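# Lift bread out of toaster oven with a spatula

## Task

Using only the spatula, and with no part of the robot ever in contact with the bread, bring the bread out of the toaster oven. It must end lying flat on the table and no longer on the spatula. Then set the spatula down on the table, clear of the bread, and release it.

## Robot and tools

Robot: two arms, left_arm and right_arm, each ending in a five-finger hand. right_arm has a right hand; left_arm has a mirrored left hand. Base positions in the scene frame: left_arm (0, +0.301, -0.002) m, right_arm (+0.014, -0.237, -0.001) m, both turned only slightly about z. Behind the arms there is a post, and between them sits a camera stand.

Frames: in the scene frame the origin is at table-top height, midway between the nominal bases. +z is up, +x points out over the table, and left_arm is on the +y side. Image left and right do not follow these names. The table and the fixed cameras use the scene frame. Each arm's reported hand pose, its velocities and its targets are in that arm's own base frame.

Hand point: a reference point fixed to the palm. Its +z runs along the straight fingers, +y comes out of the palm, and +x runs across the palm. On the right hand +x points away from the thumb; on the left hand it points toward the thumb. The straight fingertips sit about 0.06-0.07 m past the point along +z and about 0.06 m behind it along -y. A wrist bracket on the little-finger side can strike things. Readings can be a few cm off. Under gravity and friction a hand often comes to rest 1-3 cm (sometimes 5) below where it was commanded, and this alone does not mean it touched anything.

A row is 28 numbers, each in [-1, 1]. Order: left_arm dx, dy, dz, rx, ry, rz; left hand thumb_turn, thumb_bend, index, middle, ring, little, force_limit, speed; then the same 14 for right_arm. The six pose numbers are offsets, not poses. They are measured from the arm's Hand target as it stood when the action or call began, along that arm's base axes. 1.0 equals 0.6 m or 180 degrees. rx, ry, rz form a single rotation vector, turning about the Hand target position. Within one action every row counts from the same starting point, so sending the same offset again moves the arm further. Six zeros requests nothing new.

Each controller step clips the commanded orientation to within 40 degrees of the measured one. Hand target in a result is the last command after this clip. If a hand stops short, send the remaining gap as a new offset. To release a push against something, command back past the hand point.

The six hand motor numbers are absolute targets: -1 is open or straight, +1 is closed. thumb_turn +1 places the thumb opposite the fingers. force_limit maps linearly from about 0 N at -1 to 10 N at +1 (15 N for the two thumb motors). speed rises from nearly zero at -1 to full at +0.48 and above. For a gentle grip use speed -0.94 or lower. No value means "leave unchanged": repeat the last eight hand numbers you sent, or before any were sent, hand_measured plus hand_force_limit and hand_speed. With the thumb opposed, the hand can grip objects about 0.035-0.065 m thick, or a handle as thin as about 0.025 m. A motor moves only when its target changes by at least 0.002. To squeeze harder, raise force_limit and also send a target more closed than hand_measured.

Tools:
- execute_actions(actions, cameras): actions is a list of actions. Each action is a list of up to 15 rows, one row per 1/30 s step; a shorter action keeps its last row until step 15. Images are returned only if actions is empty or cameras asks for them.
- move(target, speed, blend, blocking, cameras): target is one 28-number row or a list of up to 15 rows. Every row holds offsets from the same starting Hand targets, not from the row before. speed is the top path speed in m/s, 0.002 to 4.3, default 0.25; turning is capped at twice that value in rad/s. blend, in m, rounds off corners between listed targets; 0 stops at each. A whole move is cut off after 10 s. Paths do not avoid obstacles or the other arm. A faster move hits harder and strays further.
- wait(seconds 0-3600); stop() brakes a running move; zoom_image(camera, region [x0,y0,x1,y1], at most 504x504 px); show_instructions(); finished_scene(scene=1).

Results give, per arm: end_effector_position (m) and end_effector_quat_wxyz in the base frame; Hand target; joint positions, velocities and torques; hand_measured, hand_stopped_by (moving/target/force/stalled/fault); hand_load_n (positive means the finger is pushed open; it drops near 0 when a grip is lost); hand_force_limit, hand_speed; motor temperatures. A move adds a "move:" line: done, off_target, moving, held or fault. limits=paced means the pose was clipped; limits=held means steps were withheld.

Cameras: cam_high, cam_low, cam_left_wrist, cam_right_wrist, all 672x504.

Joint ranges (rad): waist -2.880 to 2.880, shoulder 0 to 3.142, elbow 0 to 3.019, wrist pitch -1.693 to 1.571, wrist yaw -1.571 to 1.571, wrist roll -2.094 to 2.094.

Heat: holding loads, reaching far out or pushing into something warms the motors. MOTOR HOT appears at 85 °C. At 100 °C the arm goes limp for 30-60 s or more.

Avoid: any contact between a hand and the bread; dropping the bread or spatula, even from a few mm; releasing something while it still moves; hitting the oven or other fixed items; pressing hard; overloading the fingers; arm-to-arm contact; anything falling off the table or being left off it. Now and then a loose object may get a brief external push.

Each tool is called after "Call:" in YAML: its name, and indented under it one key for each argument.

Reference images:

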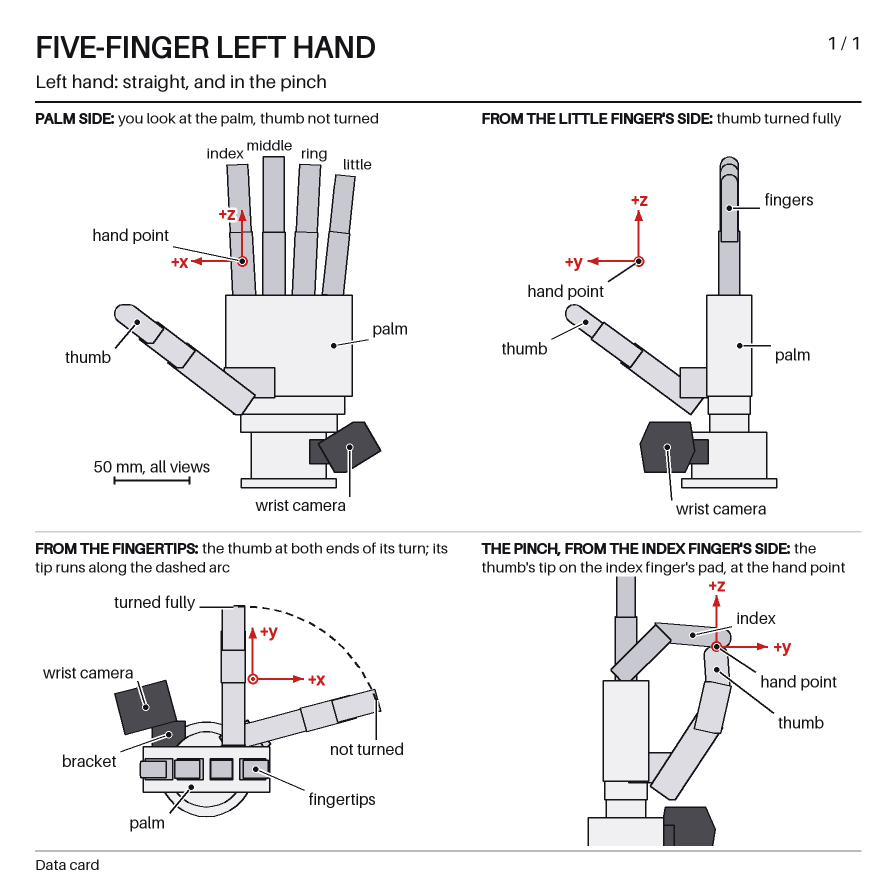

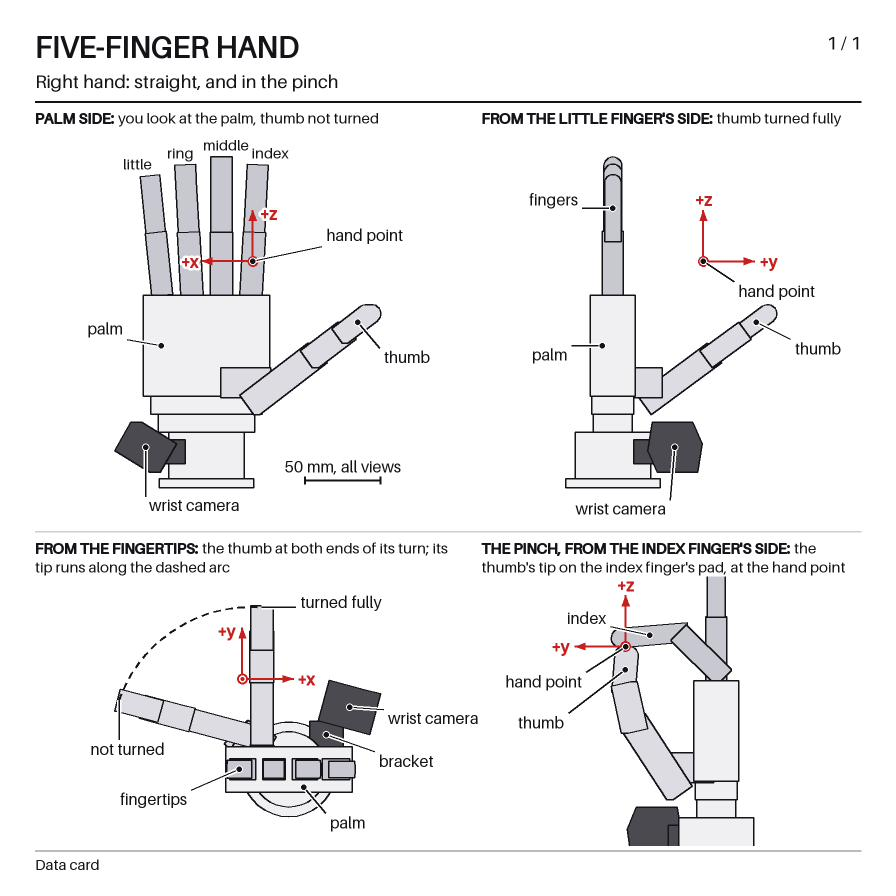

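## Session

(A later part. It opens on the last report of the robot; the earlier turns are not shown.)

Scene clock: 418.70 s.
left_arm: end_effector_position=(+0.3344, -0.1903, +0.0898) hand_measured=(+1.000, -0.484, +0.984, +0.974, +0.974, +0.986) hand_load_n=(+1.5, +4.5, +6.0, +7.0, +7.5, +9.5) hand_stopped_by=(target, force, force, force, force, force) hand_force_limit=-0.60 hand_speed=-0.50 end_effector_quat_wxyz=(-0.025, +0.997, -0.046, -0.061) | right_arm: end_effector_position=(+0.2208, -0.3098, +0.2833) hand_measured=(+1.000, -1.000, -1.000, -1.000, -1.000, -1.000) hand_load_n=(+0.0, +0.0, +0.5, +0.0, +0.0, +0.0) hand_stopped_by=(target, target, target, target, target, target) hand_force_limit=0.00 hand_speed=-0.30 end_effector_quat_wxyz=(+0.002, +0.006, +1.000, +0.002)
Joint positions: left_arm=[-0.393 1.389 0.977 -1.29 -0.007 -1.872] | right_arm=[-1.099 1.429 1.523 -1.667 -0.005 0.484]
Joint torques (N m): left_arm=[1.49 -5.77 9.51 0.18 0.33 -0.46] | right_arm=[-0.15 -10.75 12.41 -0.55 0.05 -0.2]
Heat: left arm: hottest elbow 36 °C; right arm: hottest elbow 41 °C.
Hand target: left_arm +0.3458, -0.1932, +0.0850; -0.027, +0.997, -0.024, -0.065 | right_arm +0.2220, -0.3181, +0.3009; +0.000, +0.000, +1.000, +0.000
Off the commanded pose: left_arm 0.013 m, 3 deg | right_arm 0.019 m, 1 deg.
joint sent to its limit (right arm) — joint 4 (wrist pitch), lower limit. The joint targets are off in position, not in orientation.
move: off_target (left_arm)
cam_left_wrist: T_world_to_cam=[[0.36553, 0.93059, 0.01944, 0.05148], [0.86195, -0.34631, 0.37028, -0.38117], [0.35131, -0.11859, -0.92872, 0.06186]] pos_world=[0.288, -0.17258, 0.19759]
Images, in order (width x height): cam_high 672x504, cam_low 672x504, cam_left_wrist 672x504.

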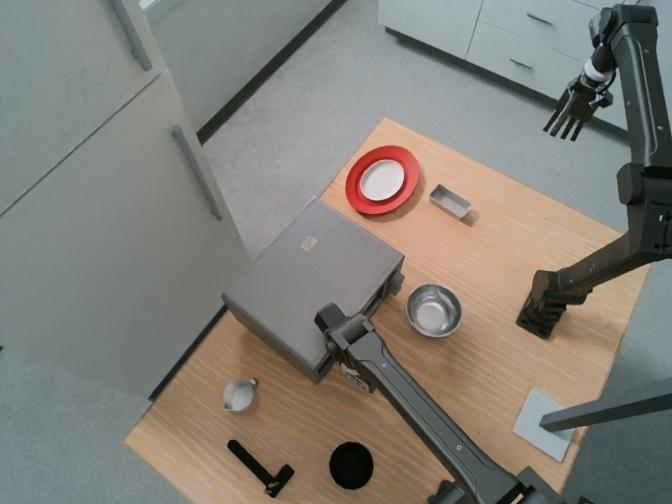

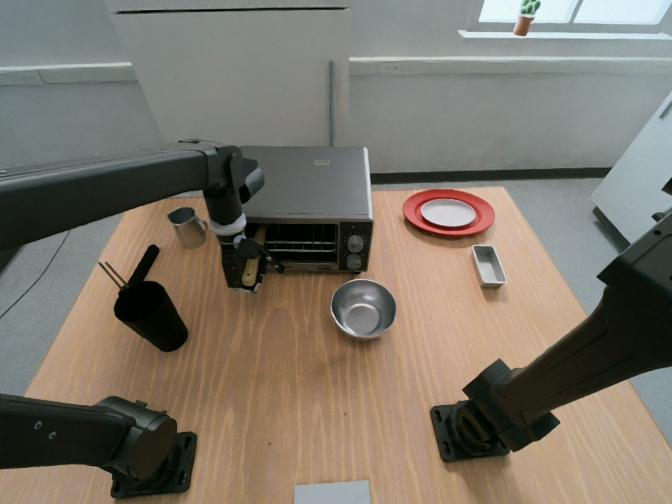

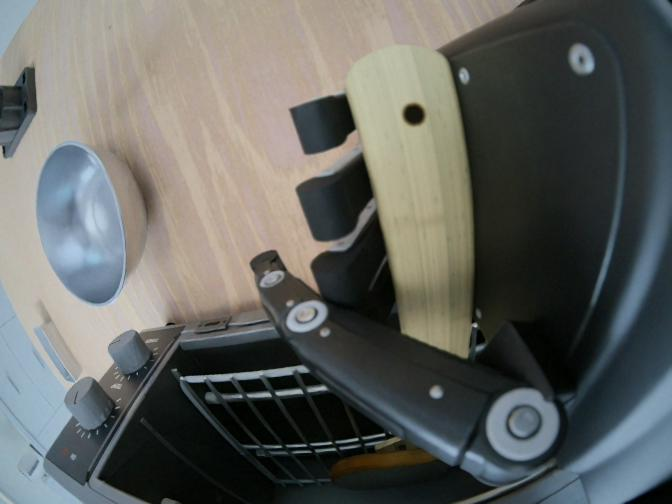

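Call:
move:
  target:
    - [0.018,-0.002,0.0,0.0,0.0,0.0,1,0.3,0.997,0.997,0.997,0.997,-0.6,-0.5,0,0,0,0,0,0,1,-1,-1,-1,-1,-1,0,-0.3]
  speed: 0.025
  cameras: ["cam_low","cam_left_wrist","cam_high"]

Call:
zoom_image:
  camera: "cam_left_wrist"
  region: [320, 400, 500, 504]

Call:
zoom_image:
  camera: "cam_low"
  region: [190, 180, 320, 310]

Scene clock: 425.60 s.
left_arm: end_effector_position=(+0.3453, -0.1933, +0.0900) hand_measured=(+1.000, -0.484, +0.984, +0.974, +0.974, +0.986) hand_load_n=(+1.5, +4.5, +6.5, +7.0, +7.5, +9.5) hand_stopped_by=(target, force, force, force, force, force) hand_force_limit=-0.60 hand_speed=-0.50 end_effector_quat_wxyz=(-0.028, +0.997, -0.041, -0.059) | right_arm: end_effector_position=(+0.2208, -0.3098, +0.2833) hand_measured=(+1.000, -1.000, -1.000, -1.000, -1.000, -1.000) hand_load_n=(+0.0, +0.0, +0.0, +0.0, +0.5, -0.5) hand_stopped_by=(target, target, target, target, target, target) hand_force_limit=0.00 hand_speed=-0.30 end_effector_quat_wxyz=(+0.002, +0.006, +1.000, +0.002)
Joint positions: left_arm=[-0.393 1.415 1.004 -1.29 -0.011 -1.882] | right_arm=[-1.099 1.429 1.523 -1.667 -0.005 0.484]
Joint torques (N m): left_arm=[2.02 -6.18 9.65 0.14 0.28 -0.25] | right_arm=[-0.15 -10.99 12.68 -0.51 -0.04 -0.19]
Heat: left arm: hottest elbow 36 °C; right arm: hottest elbow 41 °C.
Hand target: left_arm +0.3566, -0.1944, +0.0850; -0.027, +0.997, -0.024, -0.065 | right_arm +0.2220, -0.3181, +0.3009; +0.000, +0.000, +1.000, +0.000
Off the commanded pose: left_arm 0.012 m, 2 deg | right_arm 0.019 m, 1 deg.
joint sent to its limit (right arm) — joint 4 (wrist pitch), lower limit. The joint targets are off in position, not in orientation.
move: off_target (left_arm)
cam_left_wrist: T_world_to_cam=[[0.35609, 0.93411, 0.02535, 0.05373], [0.86397, -0.33945, 0.37194, -0.39118], [0.35603, -0.11054, -0.92791, 0.05773]] pos_world=[0.29828, -0.17659, 0.1977]
Images, in order (width x height): cam_high 672x504, cam_low 672x504, cam_left_wrist 672x504.

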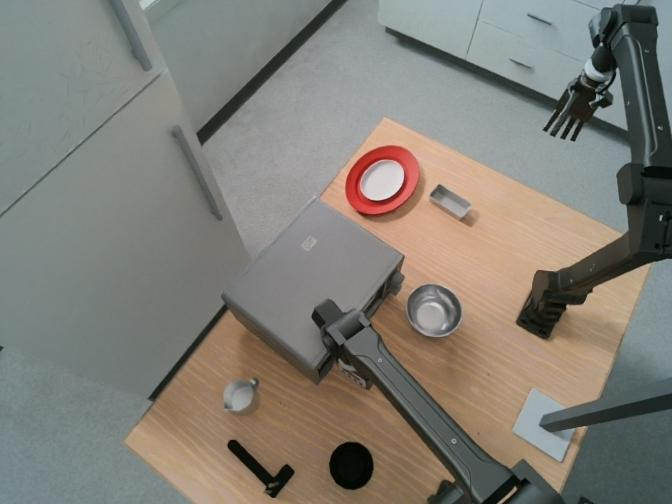

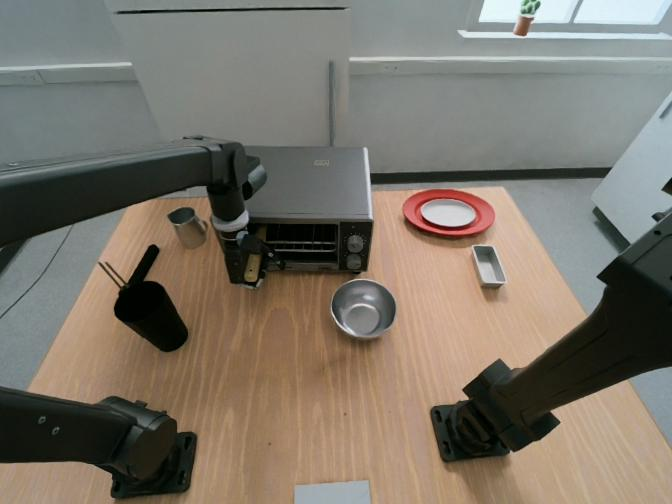

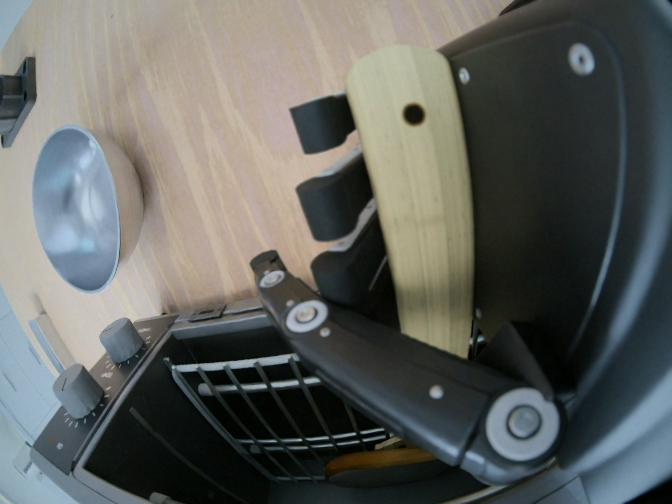

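Scaled by 2.800 from the camera's image (finer frame: 960x720).

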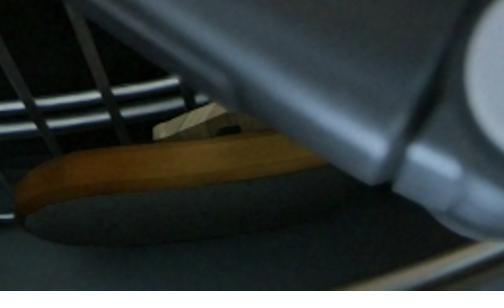

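Scaled by 3.877 from the camera's image (finer frame: 960x720).

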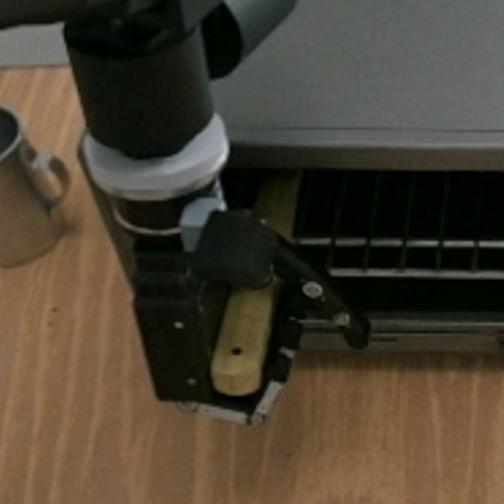

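Call:
move:
  target:
    - [0.0,0.0,0.012,-0.0043,-0.0554,0.0,1,0.3,0.997,0.997,0.997,0.997,-0.6,-0.5,0,0,0,0,0,0,1,-1,-1,-1,-1,-1,0,-0.3]
  speed: 0.03
  cameras: ["cam_low","cam_left_wrist"]

Call:
zoom_image:
  camera: "cam_left_wrist"
  region: [300, 380, 500, 504]

Call:
zoom_image:
  camera: "cam_low"
  region: [190, 180, 320, 310]

Scene clock: 430.20 s.
left_arm: end_effector_position=(+0.3517, -0.1886, +0.0866) hand_measured=(+1.000, -0.484, +0.984, +0.974, +0.974, +0.986) hand_load_n=(+1.0, +4.5, +8.0, +7.5, +7.0, +8.0) hand_stopped_by=(target, force, force, force, force, force) hand_force_limit=-0.60 hand_speed=-0.50 end_effector_quat_wxyz=(-0.025, +0.999, -0.026, +0.001) | right_arm: end_effector_position=(+0.2208, -0.3098, +0.2833) hand_measured=(+1.000, -1.000, -1.000, -1.000, -1.000, -1.000) hand_load_n=(+0.0, +0.0, +0.0, +0.0, +0.0, +0.0) hand_stopped_by=(target, target, target, target, target, target) hand_force_limit=0.00 hand_speed=-0.30 end_effector_quat_wxyz=(+0.002, +0.006, +1.000, +0.002)
Joint positions: left_arm=[-0.398 1.348 0.923 -1.162 -0.047 -1.918] | right_arm=[-1.099 1.429 1.523 -1.667 -0.005 0.484]
Joint torques (N m): left_arm=[0.91 -9.29 7.51 0.95 -0.12 -0.25] | right_arm=[-1.08 -10.58 12.38 -0.47 0.06 -0.17]
Heat: left arm: hottest elbow 36 °C; right arm: hottest elbow 41 °C.
Hand target: left_arm +0.3566, -0.1944, +0.0922; -0.022, +0.999, -0.022, +0.022 | right_arm +0.2220, -0.3181, +0.3009; +0.000, +0.000, +1.000, +0.000
Off the commanded pose: left_arm 0.009 m, 2 deg | right_arm 0.019 m, 1 deg.
joint sent to its limit (right arm) — joint 4 (wrist pitch), lower limit. The joint targets are off in position, not in orientation.
move: done
cam_left_wrist: T_world_to_cam=[[0.32478, 0.94403, 0.05758, 0.05723], [0.82207, -0.31188, 0.47638, -0.38305], [0.46768, -0.10738, -0.87735, 0.00982]] pos_world=[0.29171, -0.17243, 0.18779]

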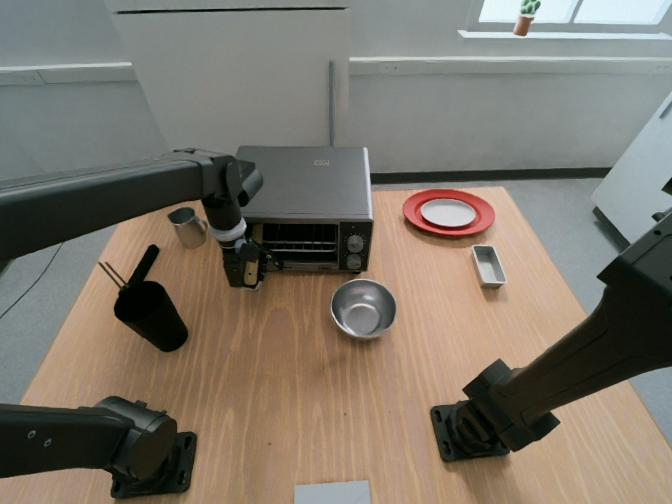

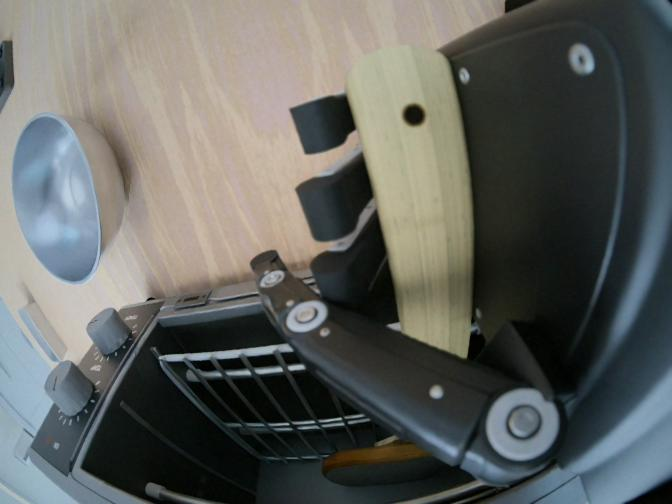

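Scaled by 2.520 from the camera's image (finer frame: 960x720).

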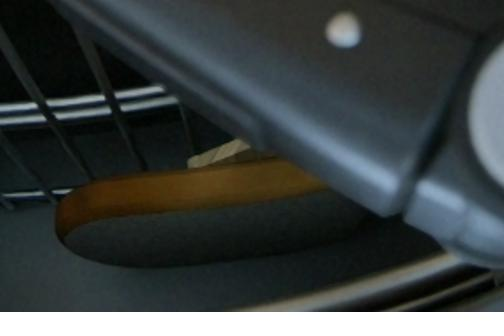

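Scaled by 3.877 from the camera's image (finer frame: 960x720).

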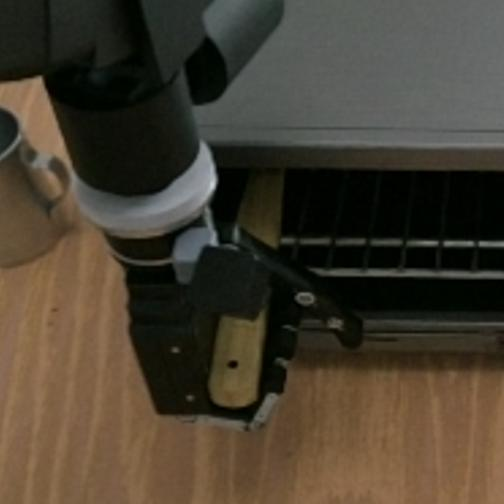

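Call:
move:
  target:
    - [-0.01,0.002,0.008,-0.0194,0.001,-0.004,1,0.3,0.997,0.997,0.997,0.997,-0.6,-0.5,0,0,0,0,0,0,1,-1,-1,-1,-1,-1,0,-0.3]
    - [-0.07,0.02,0.008,-0.0194,0.0015,-0.02,1,0.3,0.997,0.997,0.997,0.997,-0.6,-0.5,0,0,0,0,0,0,1,-1,-1,-1,-1,-1,0,-0.3]
  speed: 0.03
  blend: 0.005
  cameras: ["cam_low","cam_left_wrist"]

Call:
zoom_image:
  camera: "cam_left_wrist"
  region: [300, 380, 500, 504]

Call:
zoom_image:
  camera: "cam_low"
  region: [190, 180, 320, 310]

Scene clock: 438.23 s.
left_arm: end_effector_position=(+0.3123, -0.1827, +0.0919) hand_measured=(+1.000, -0.484, +0.984, +0.974, +0.974, +0.986) hand_load_n=(+1.5, +4.5, +8.5, +7.0, +7.0, +8.0) hand_stopped_by=(target, force, force, force, force, force) hand_force_limit=-0.60 hand_speed=-0.50 end_effector_quat_wxyz=(+0.000, +0.999, -0.047, +0.011) | right_arm: end_effector_position=(+0.2208, -0.3098, +0.2833) hand_measured=(+1.000, -1.000, -1.000, -1.000, -1.000, -1.000) hand_load_n=(+0.0, +0.0, +0.0, +0.0, +0.0, +0.5) hand_stopped_by=(target, target, target, target, target, target) hand_force_limit=0.00 hand_speed=-0.30 end_effector_quat_wxyz=(+0.002, +0.006, +1.000, +0.002)
Joint positions: left_arm=[-0.398 1.217 0.814 -1.147 -0.007 -1.875] | right_arm=[-1.099 1.429 1.523 -1.667 -0.005 0.484]
Joint torques (N m): left_arm=[2.37 -7.36 7.71 0.54 0.39 0.2] | right_arm=[0.56 -10.7 12.62 -0.47 0.1 -0.18]
Heat: left arm: hottest elbow 36 °C; right arm: hottest elbow 41 °C.
Hand target: left_arm +0.3146, -0.1824, +0.0970; +0.009, +0.998, -0.053, +0.021 | right_arm +0.2220, -0.3181, +0.3009; +0.000, +0.000, +1.000, +0.000
Off the commanded pose: left_arm 0.006 m, 2 deg | right_arm 0.019 m, 1 deg.
joint sent to its limit (right arm) — joint 4 (wrist pitch), lower limit. The joint targets are off in position, not in orientation.
move: done
cam_left_wrist: T_world_to_cam=[[0.36438, 0.93111, 0.01622, 0.05326], [0.79988, -0.32185, 0.50656, -0.34893], [0.47689, -0.1716, -0.86205, 0.01758]] pos_world=[0.25132, -0.15888, 0.19104]

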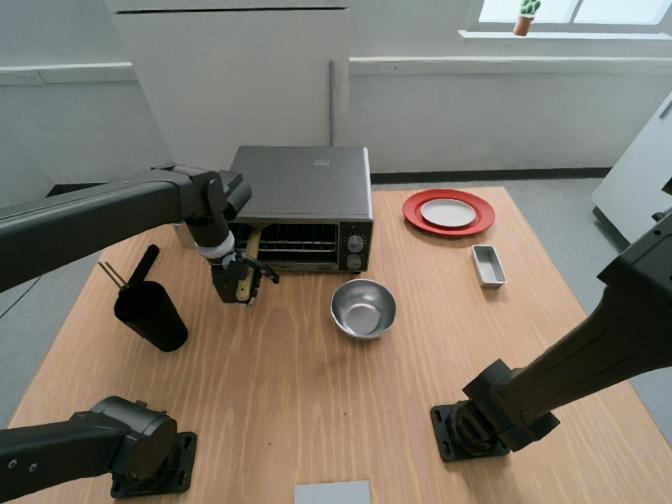

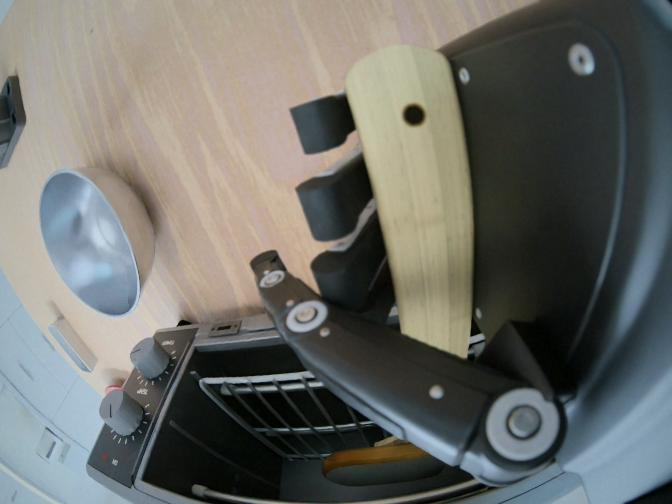

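Scaled by 2.520 from the camera's image (finer frame: 960x720).

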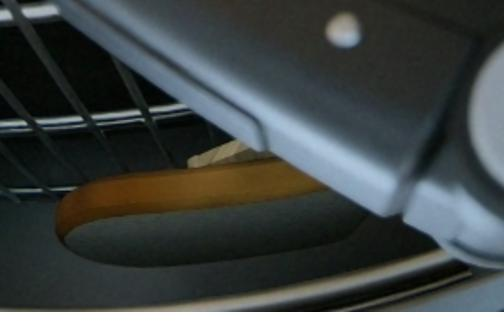

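Scaled by 3.877 from the camera's image (finer frame: 960x720).

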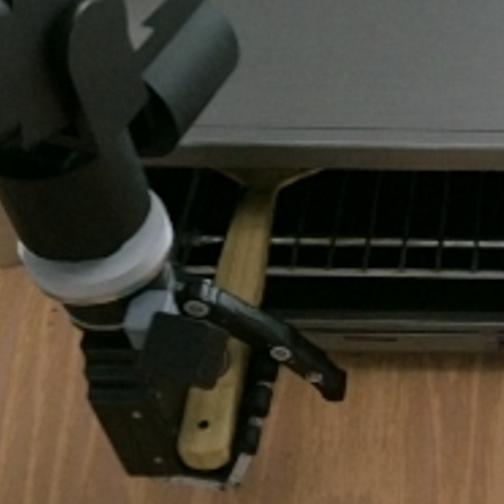

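Call:
move:
  target:
    - [-0.07,0.023,-0.01,0.0,0.0,-0.025,1,0.3,0.997,0.997,0.997,0.997,-0.6,-0.5,0,0,0,0,0,0,1,-1,-1,-1,-1,-1,0,-0.3]
    - [-0.141,0.0457,-0.012,0.0,0.0,-0.05,1,0.3,0.997,0.997,0.997,0.997,-0.6,-0.5,0,0,0,0,0,0,1,-1,-1,-1,-1,-1,0,-0.3]
  speed: 0.035
  blend: 0.005
  cameras: ["cam_low","cam_left_wrist","cam_high"]

Call:
zoom_image:
  camera: "cam_left_wrist"
  region: [300, 380, 500, 504]

Call:
zoom_image:
  camera: "cam_low"
  region: [190, 180, 320, 310]

Scene clock: 442.57 s.
left_arm: end_effector_position=(+0.2330, -0.1582, +0.0870) hand_measured=(+1.000, -0.484, +0.984, +0.974, +0.974, +0.986) hand_load_n=(+1.5, +4.5, +8.0, +7.5, +7.0, +7.5) hand_stopped_by=(target, force, force, force, force, force) hand_force_limit=-0.60 hand_speed=-0.50 end_effector_quat_wxyz=(+0.006, +0.992, -0.128, +0.021) | right_arm: end_effector_position=(+0.2208, -0.3098, +0.2833) hand_measured=(+1.000, -1.000, -1.000, -1.000, -1.000, -1.000) hand_load_n=(+0.0, +0.0, +0.0, +0.0, +0.0, +0.0) hand_stopped_by=(target, target, target, target, target, target) hand_force_limit=0.00 hand_speed=-0.30 end_effector_quat_wxyz=(+0.002, +0.006, +1.000, +0.002)
Joint positions: left_arm=[-0.397 0.977 0.632 -1.182 0.001 -1.711] | right_arm=[-1.099 1.429 1.523 -1.667 -0.005 0.484]
Joint torques (N m): left_arm=[2.55 -4.01 7.98 -0.27 0.43 0.16] | right_arm=[-0.73 -11.22 12.82 -0.44 0.03 -0.21]
Heat: left arm: hottest elbow 36 °C; right arm: hottest elbow 41 °C.
Hand target: left_arm +0.2300, -0.1549, +0.0898; +0.011, +0.991, -0.131, +0.020 | right_arm +0.2220, -0.3181, +0.3009; +0.000, +0.000, +1.000, +0.000
Off the commanded pose: left_arm 0.005 m, 1 deg | right_arm 0.019 m, 1 deg.
joint sent to its limit (right arm) — joint 4 (wrist pitch), lower limit. The joint targets are off in position, not in orientation.
move: done
cam_left_wrist: T_world_to_cam=[[0.51021, 0.85991, 0.01515, 0.01435], [0.72738, -0.44084, 0.5259, -0.27877], [0.4589, -0.2573, -0.85041, 0.04493]] pos_world=[0.17483, -0.12367, 0.18459]
Images, in order (width x height): cam_high 672x504, cam_low 672x504, cam_left_wrist 672x504.

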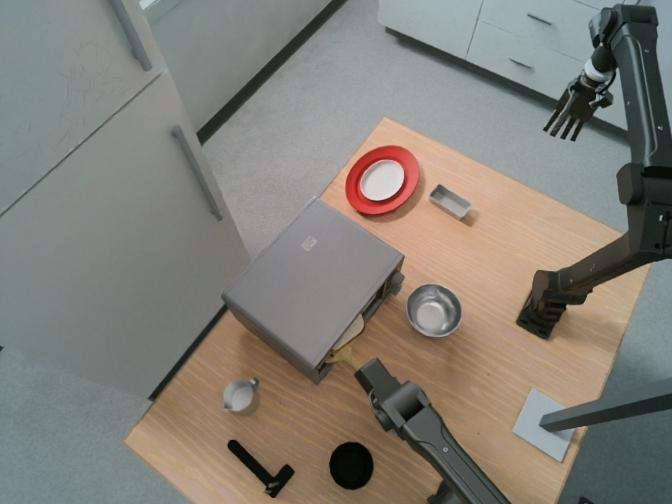

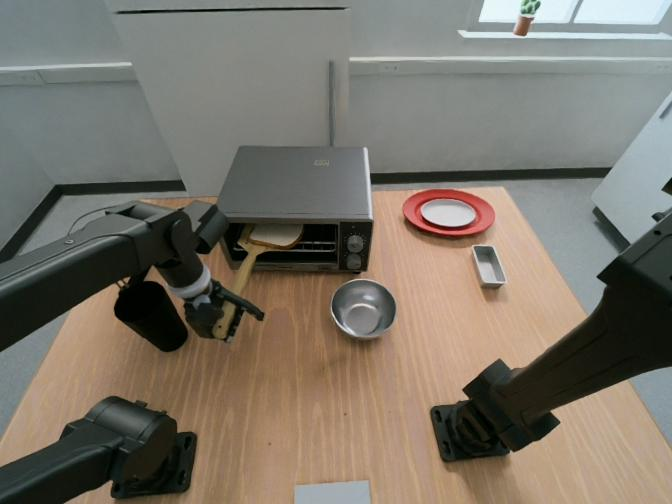

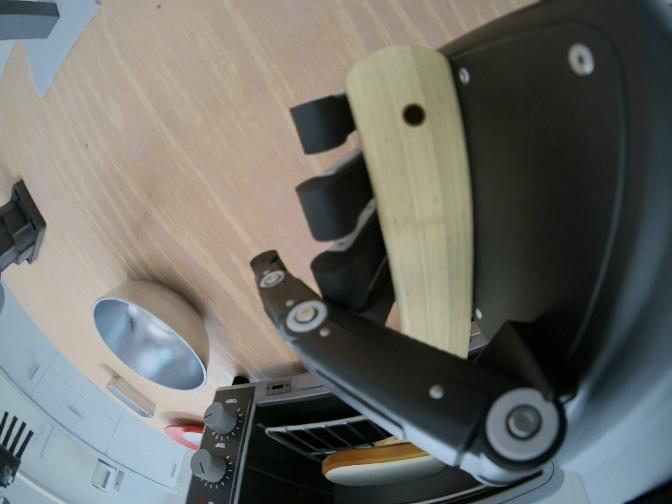

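Scaled by 2.520 from the camera's image (finer frame: 960x720).

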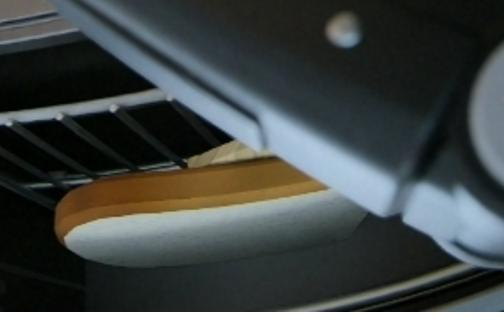

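Scaled by 3.877 from the camera's image (finer frame: 960x720).

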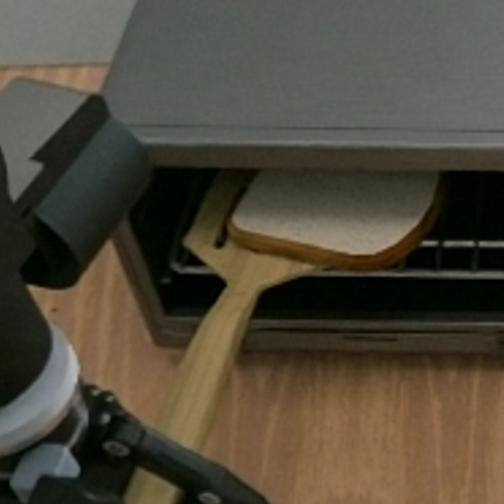

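Call:
move:
  target:
    - [-0.07,0.022,0.0,0.0,0.0,-0.025,1,0.3,0.997,0.997,0.997,0.997,-0.6,-0.5,0,0,0,0,0,0,1,-1,-1,-1,-1,-1,0,-0.3]
    - [-0.135,0.043,0.0,0.0,0.0,-0.05,1,0.3,0.997,0.997,0.997,0.997,-0.6,-0.5,0,0,0,0,0,0,1,-1,-1,-1,-1,-1,0,-0.3]
  speed: 0.03
  blend: 0.005
  cameras: ["cam_low","cam_left_wrist","cam_high"]

Call:
zoom_image:
  camera: "cam_high"
  region: [300, 290, 440, 410]

Call:
zoom_image:
  camera: "cam_low"
  region: [190, 200, 330, 330]

Scene clock: 448.37 s.
left_arm: end_effector_position=(+0.1526, -0.1312, +0.0885) hand_measured=(+1.000, -0.484, +0.984, +0.974, +0.974, +0.986) hand_load_n=(+1.0, +4.5, +8.0, +7.0, +7.0, +8.0) hand_stopped_by=(target, force, force, force, force, force) hand_force_limit=-0.60 hand_speed=-0.50 end_effector_quat_wxyz=(+0.007, +0.978, -0.205, +0.020) | right_arm: end_effector_position=(+0.2208, -0.3098, +0.2833) hand_measured=(+1.000, -1.000, -1.000, -1.000, -1.000, -1.000) hand_load_n=(+0.0, +0.0, +0.0, +0.0, +0.5, +0.0) hand_stopped_by=(target, target, target, target, target, target) hand_force_limit=0.00 hand_speed=-0.30 end_effector_quat_wxyz=(+0.002, +0.006, +1.000, +0.002)
Joint positions: left_arm=[-0.393 0.697 0.51 -1.342 0.007 -1.551] | right_arm=[-1.099 1.429 1.523 -1.667 -0.005 0.484]
Joint torques (N m): left_arm=[2.49 -0.67 8.35 -0.24 0.46 0.16] | right_arm=[0.15 -10.87 12.45 -0.73 0.03 -0.21]
Heat: left arm: hottest elbow 36 °C; right arm: hottest elbow 41 °C.
Hand target: left_arm +0.1490, -0.1291, +0.0898; +0.012, +0.978, -0.208, +0.019 | right_arm +0.2220, -0.3181, +0.3009; +0.000, +0.000, +1.000, +0.000
Off the commanded pose: left_arm 0.004 m, 1 deg | right_arm 0.019 m, 1 deg.
joint sent to its limit (right arm) — joint 4 (wrist pitch), lower limit. The joint targets are off in position, not in orientation.
move: done
cam_left_wrist: T_world_to_cam=[[0.63808, 0.76982, 0.01559, 0.00064], [0.64999, -0.54939, 0.52507, -0.21156], [0.41277, -0.3249, -0.85092, 0.08828]] pos_world=[0.10066, -0.08804, 0.18619]
Images, in order (width x height): cam_high 672x504, cam_low 672x504, cam_left_wrist 672x504.

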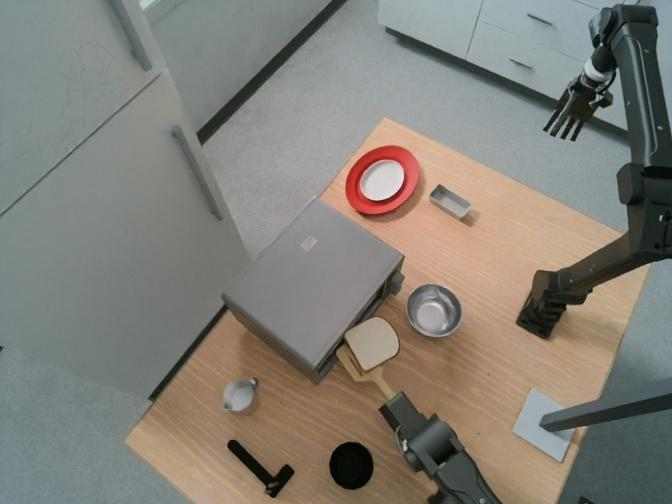

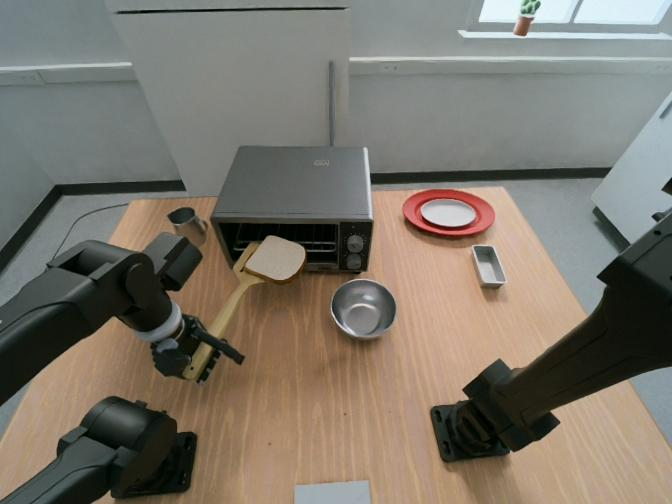

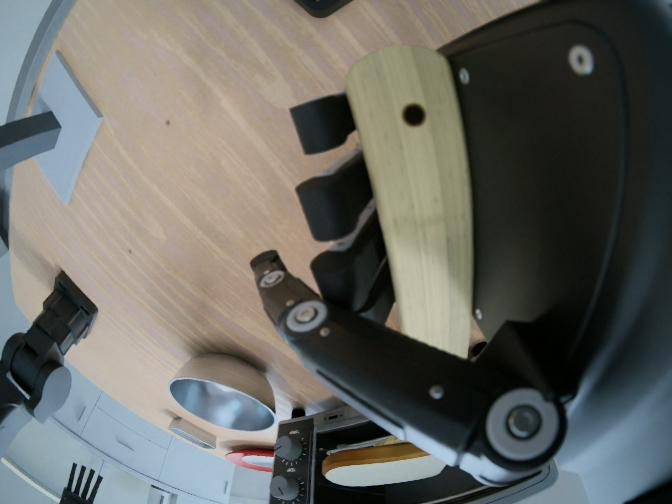

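Scaled by 3.600 from the camera's image (finer frame: 960x720).

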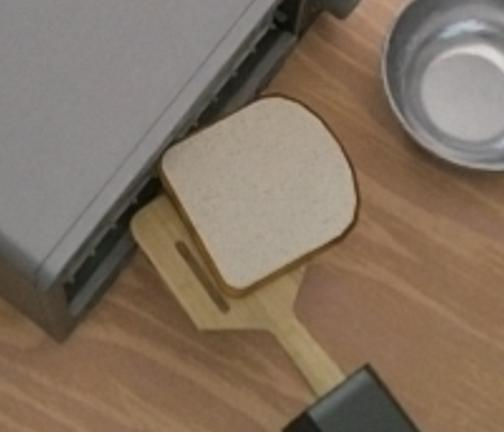

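Scaled by 3.600 from the camera's image (finer frame: 960x720).

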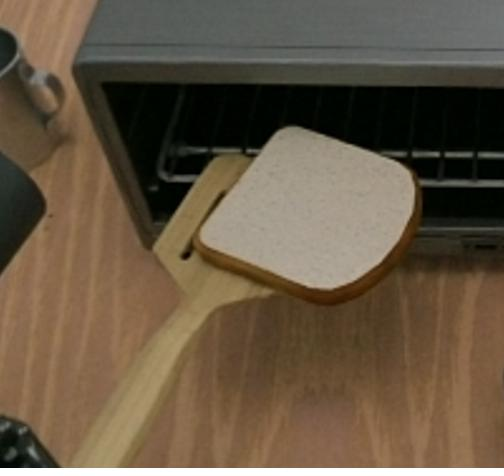

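Call:
wait:
  seconds: 0.1
  cameras: ["all"]

Scene clock: 450.73 s.
left_arm: end_effector_position=(+0.1526, -0.1312, +0.0885) hand_measured=(+1.000, -0.484, +0.984, +0.974, +0.974, +0.986) hand_load_n=(+1.5, +4.5, +8.0, +7.5, +7.0, +7.5) hand_stopped_by=(target, force, force, force, force, force) hand_force_limit=-0.60 hand_speed=-0.50 end_effector_quat_wxyz=(+0.007, +0.978, -0.205, +0.020) | right_arm: end_effector_position=(+0.2208, -0.3098, +0.2833) hand_measured=(+1.000, -1.000, -1.000, -1.000, -1.000, -1.000) hand_load_n=(+0.0, +0.0, +0.0, +0.0, +0.0, +0.0) hand_stopped_by=(target, target, target, target, target, target) hand_force_limit=0.00 hand_speed=-0.30 end_effector_quat_wxyz=(+0.002, +0.006, +1.000, +0.002)
Joint positions: left_arm=[-0.393 0.697 0.51 -1.342 0.007 -1.551] | right_arm=[-1.099 1.429 1.523 -1.667 -0.005 0.484]
Joint torques (N m): left_arm=[2.55 -0.62 8.38 -0.25 0.46 0.16] | right_arm=[0.15 -11.69 12.49 -0.25 0.08 -0.22]
Heat: left arm: hottest elbow 35 °C; right arm: hottest elbow 41 °C.
Hand target: left_arm +0.1490, -0.1291, +0.0898; +0.012, +0.978, -0.208, +0.019 | right_arm +0.2220, -0.3181, +0.3009; +0.000, +0.000, +1.000, +0.000
Off the commanded pose: left_arm 0.004 m, 1 deg | right_arm 0.019 m, 1 deg.
wait: 0.10 s; at rest from the start
cam_left_wrist: T_world_to_cam=[[0.63808, 0.76982, 0.01559, 0.00064], [0.64999, -0.54939, 0.52507, -0.21156], [0.41277, -0.3249, -0.85092, 0.08828]] pos_world=[0.10066, -0.08804, 0.18619]
cam_right_wrist: T_world_to_cam=[[-0.22454, 0.97338, -0.046, 0.36743], [0.83915, 0.21715, 0.49867, -0.25971], [0.49539, 0.07337, -0.86557, 0.27541]] pos_world=[0.16401, -0.32146, 0.3848]

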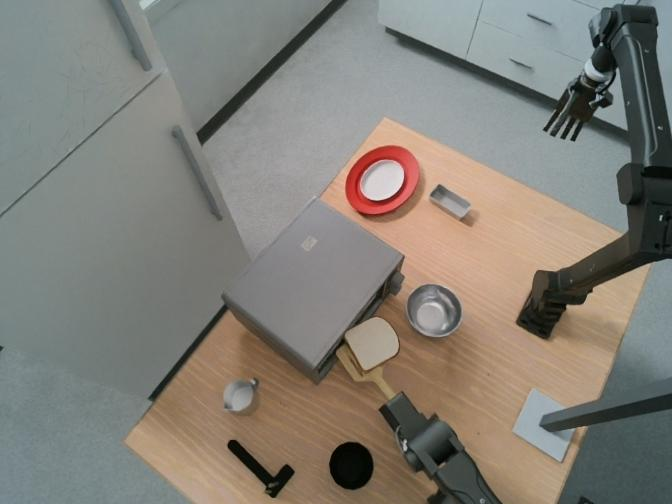

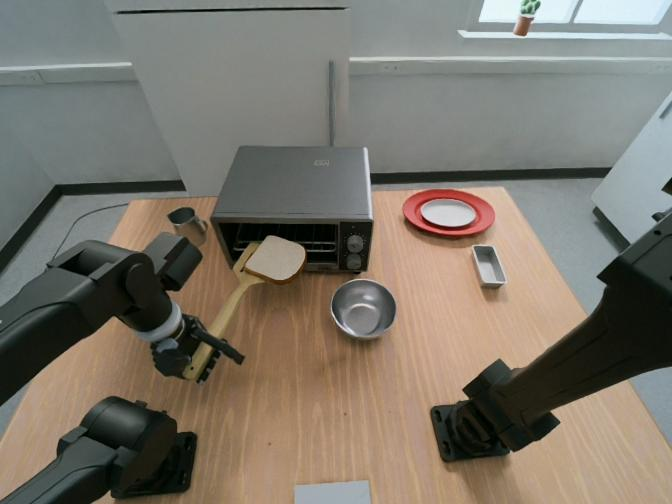

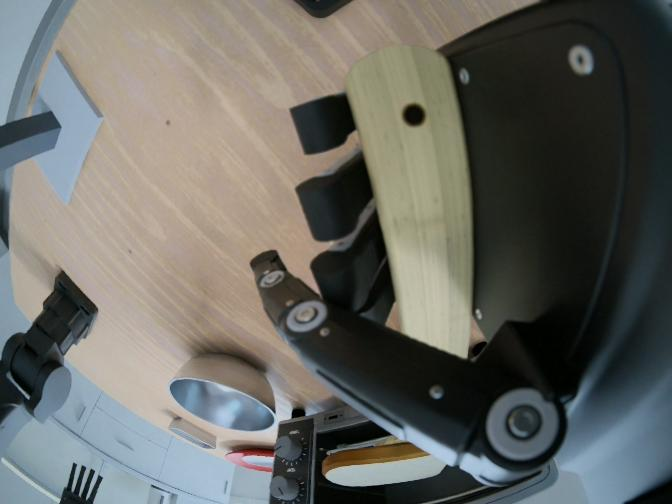

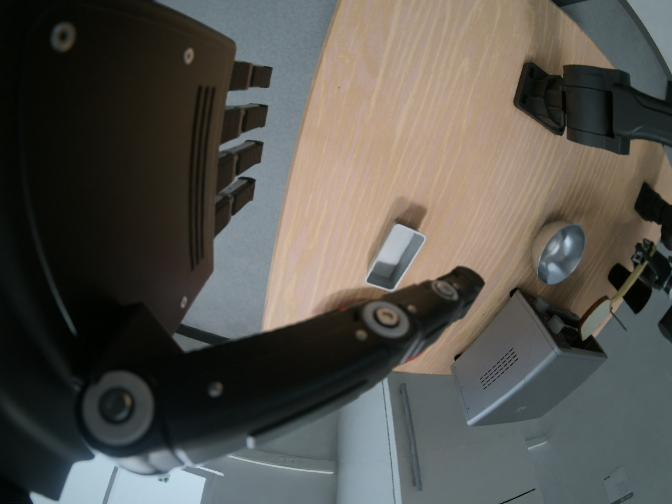

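Call:
zoom_image:
  camera: "cam_high"
  region: [220, 280, 500, 504]

Call:
zoom_image:
  camera: "cam_low"
  region: [90, 180, 410, 430]

Scaled by 1.800 from the camera's image (finer frame: 960x720).

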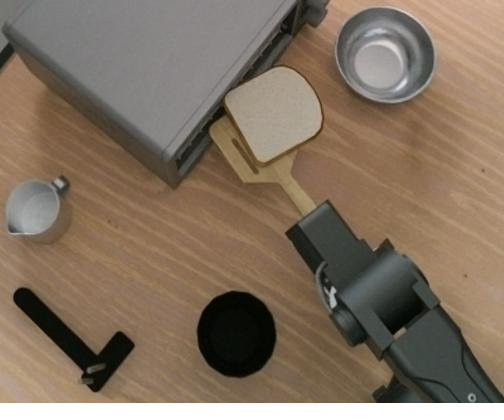

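Scaled by 1.575 from the camera's image (finer frame: 960x720).

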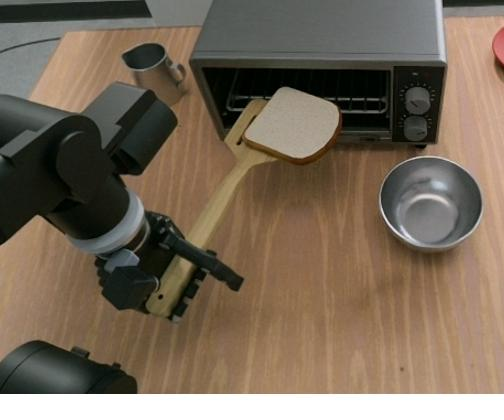

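Call:
move:
  target:
    - [-0.059,-0.0612,0.0,0,0,-0.189,1,0.3,0.997,0.997,0.997,0.997,-0.6,-0.5,0,0,0,0,0,0,1,-1,-1,-1,-1,-1,0,-0.3]
  speed: 0.06
  cameras: ["cam_high","cam_low"]

Scene clock: 472.13 s.
left_arm: end_effector_position=(+0.1014, -0.1516, +0.0754) hand_measured=(+1.000, -0.484, +0.984, +0.974, +0.974, +0.986) hand_load_n=(+1.5, +4.5, +8.0, +7.0, +7.0, +7.5) hand_stopped_by=(target, force, force, force, force, force) hand_force_limit=-0.60 hand_speed=-0.50 end_effector_quat_wxyz=(+0.008, +0.883, -0.468, -0.015) | right_arm: end_effector_position=(+0.2208, -0.3098, +0.2833) hand_measured=(+1.000, -1.000, -1.000, -1.000, -1.000, -1.000) hand_load_n=(+0.0, +0.0, +0.0, +0.0, +0.0, +0.0) hand_stopped_by=(target, target, target, target, target, target) hand_force_limit=0.00 hand_speed=-0.30 end_effector_quat_wxyz=(+0.002, +0.006, +1.000, +0.002)
Joint positions: left_arm=[-0.578 0.788 0.51 -1.322 0.019 -1.174] | right_arm=[-1.099 1.429 1.523 -1.667 -0.005 0.484]
Joint torques (N m): left_arm=[0.91 -0.21 11.32 0.84 0.52 0.18] | right_arm=[-0.15 -11.34 12.66 -0.47 0.07 -0.19]
Heat: left arm: hottest elbow 35 °C; right arm: hottest elbow 42 °C.
Hand target: left_arm +0.1136, -0.1659, +0.0898; +0.017, +0.874, -0.485, +0.015 | right_arm +0.2220, -0.3181, +0.3009; +0.000, +0.000, +1.000, +0.000
Off the commanded pose: left_arm 0.024 m, 4 deg | right_arm 0.019 m, 1 deg.
joint sent to its limit (right arm) — joint 4 (wrist pitch), lower limit. The joint targets are off in position, not in orientation.
move: off_target (left_arm)

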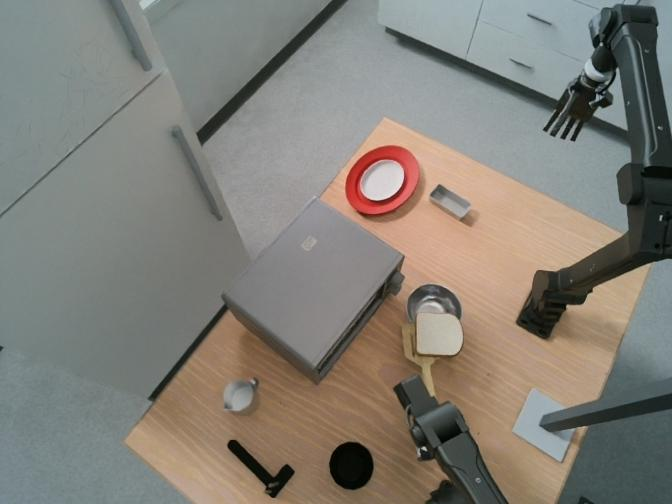

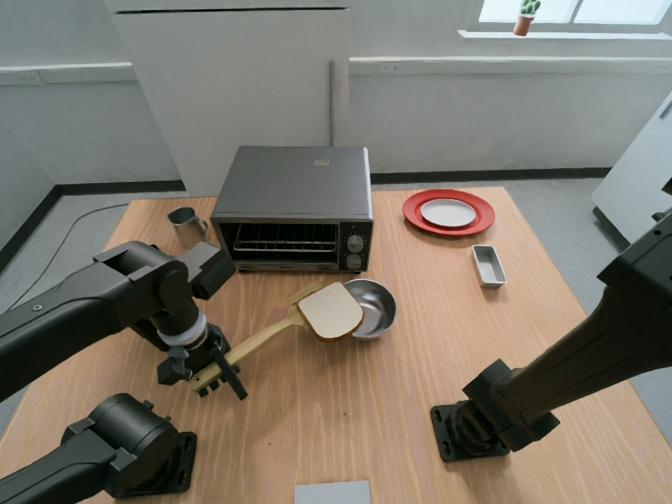

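Call:
zoom_image:
  camera: "cam_low"
  region: [140, 240, 410, 430]

Call:
zoom_image:
  camera: "cam_high"
  region: [340, 270, 500, 430]

Scaled by 1.867 from the camera's image (finer frame: 960x720).

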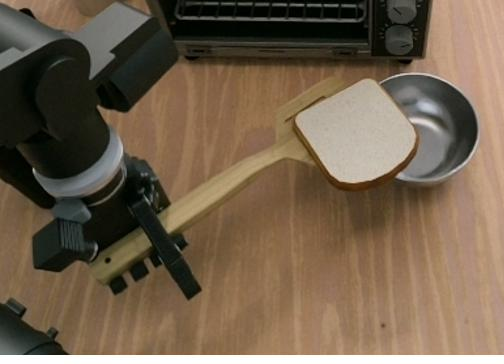

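Scaled by 3.150 from the camera's image (finer frame: 960x720).

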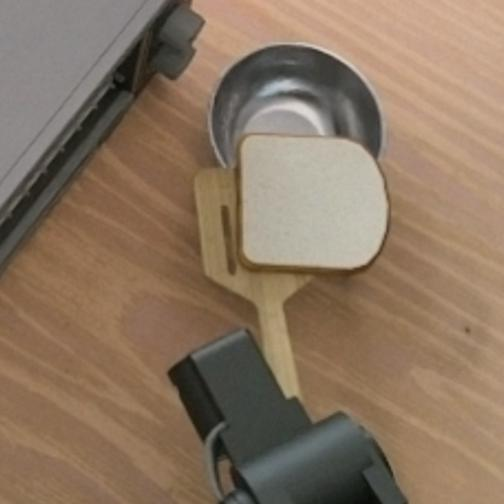

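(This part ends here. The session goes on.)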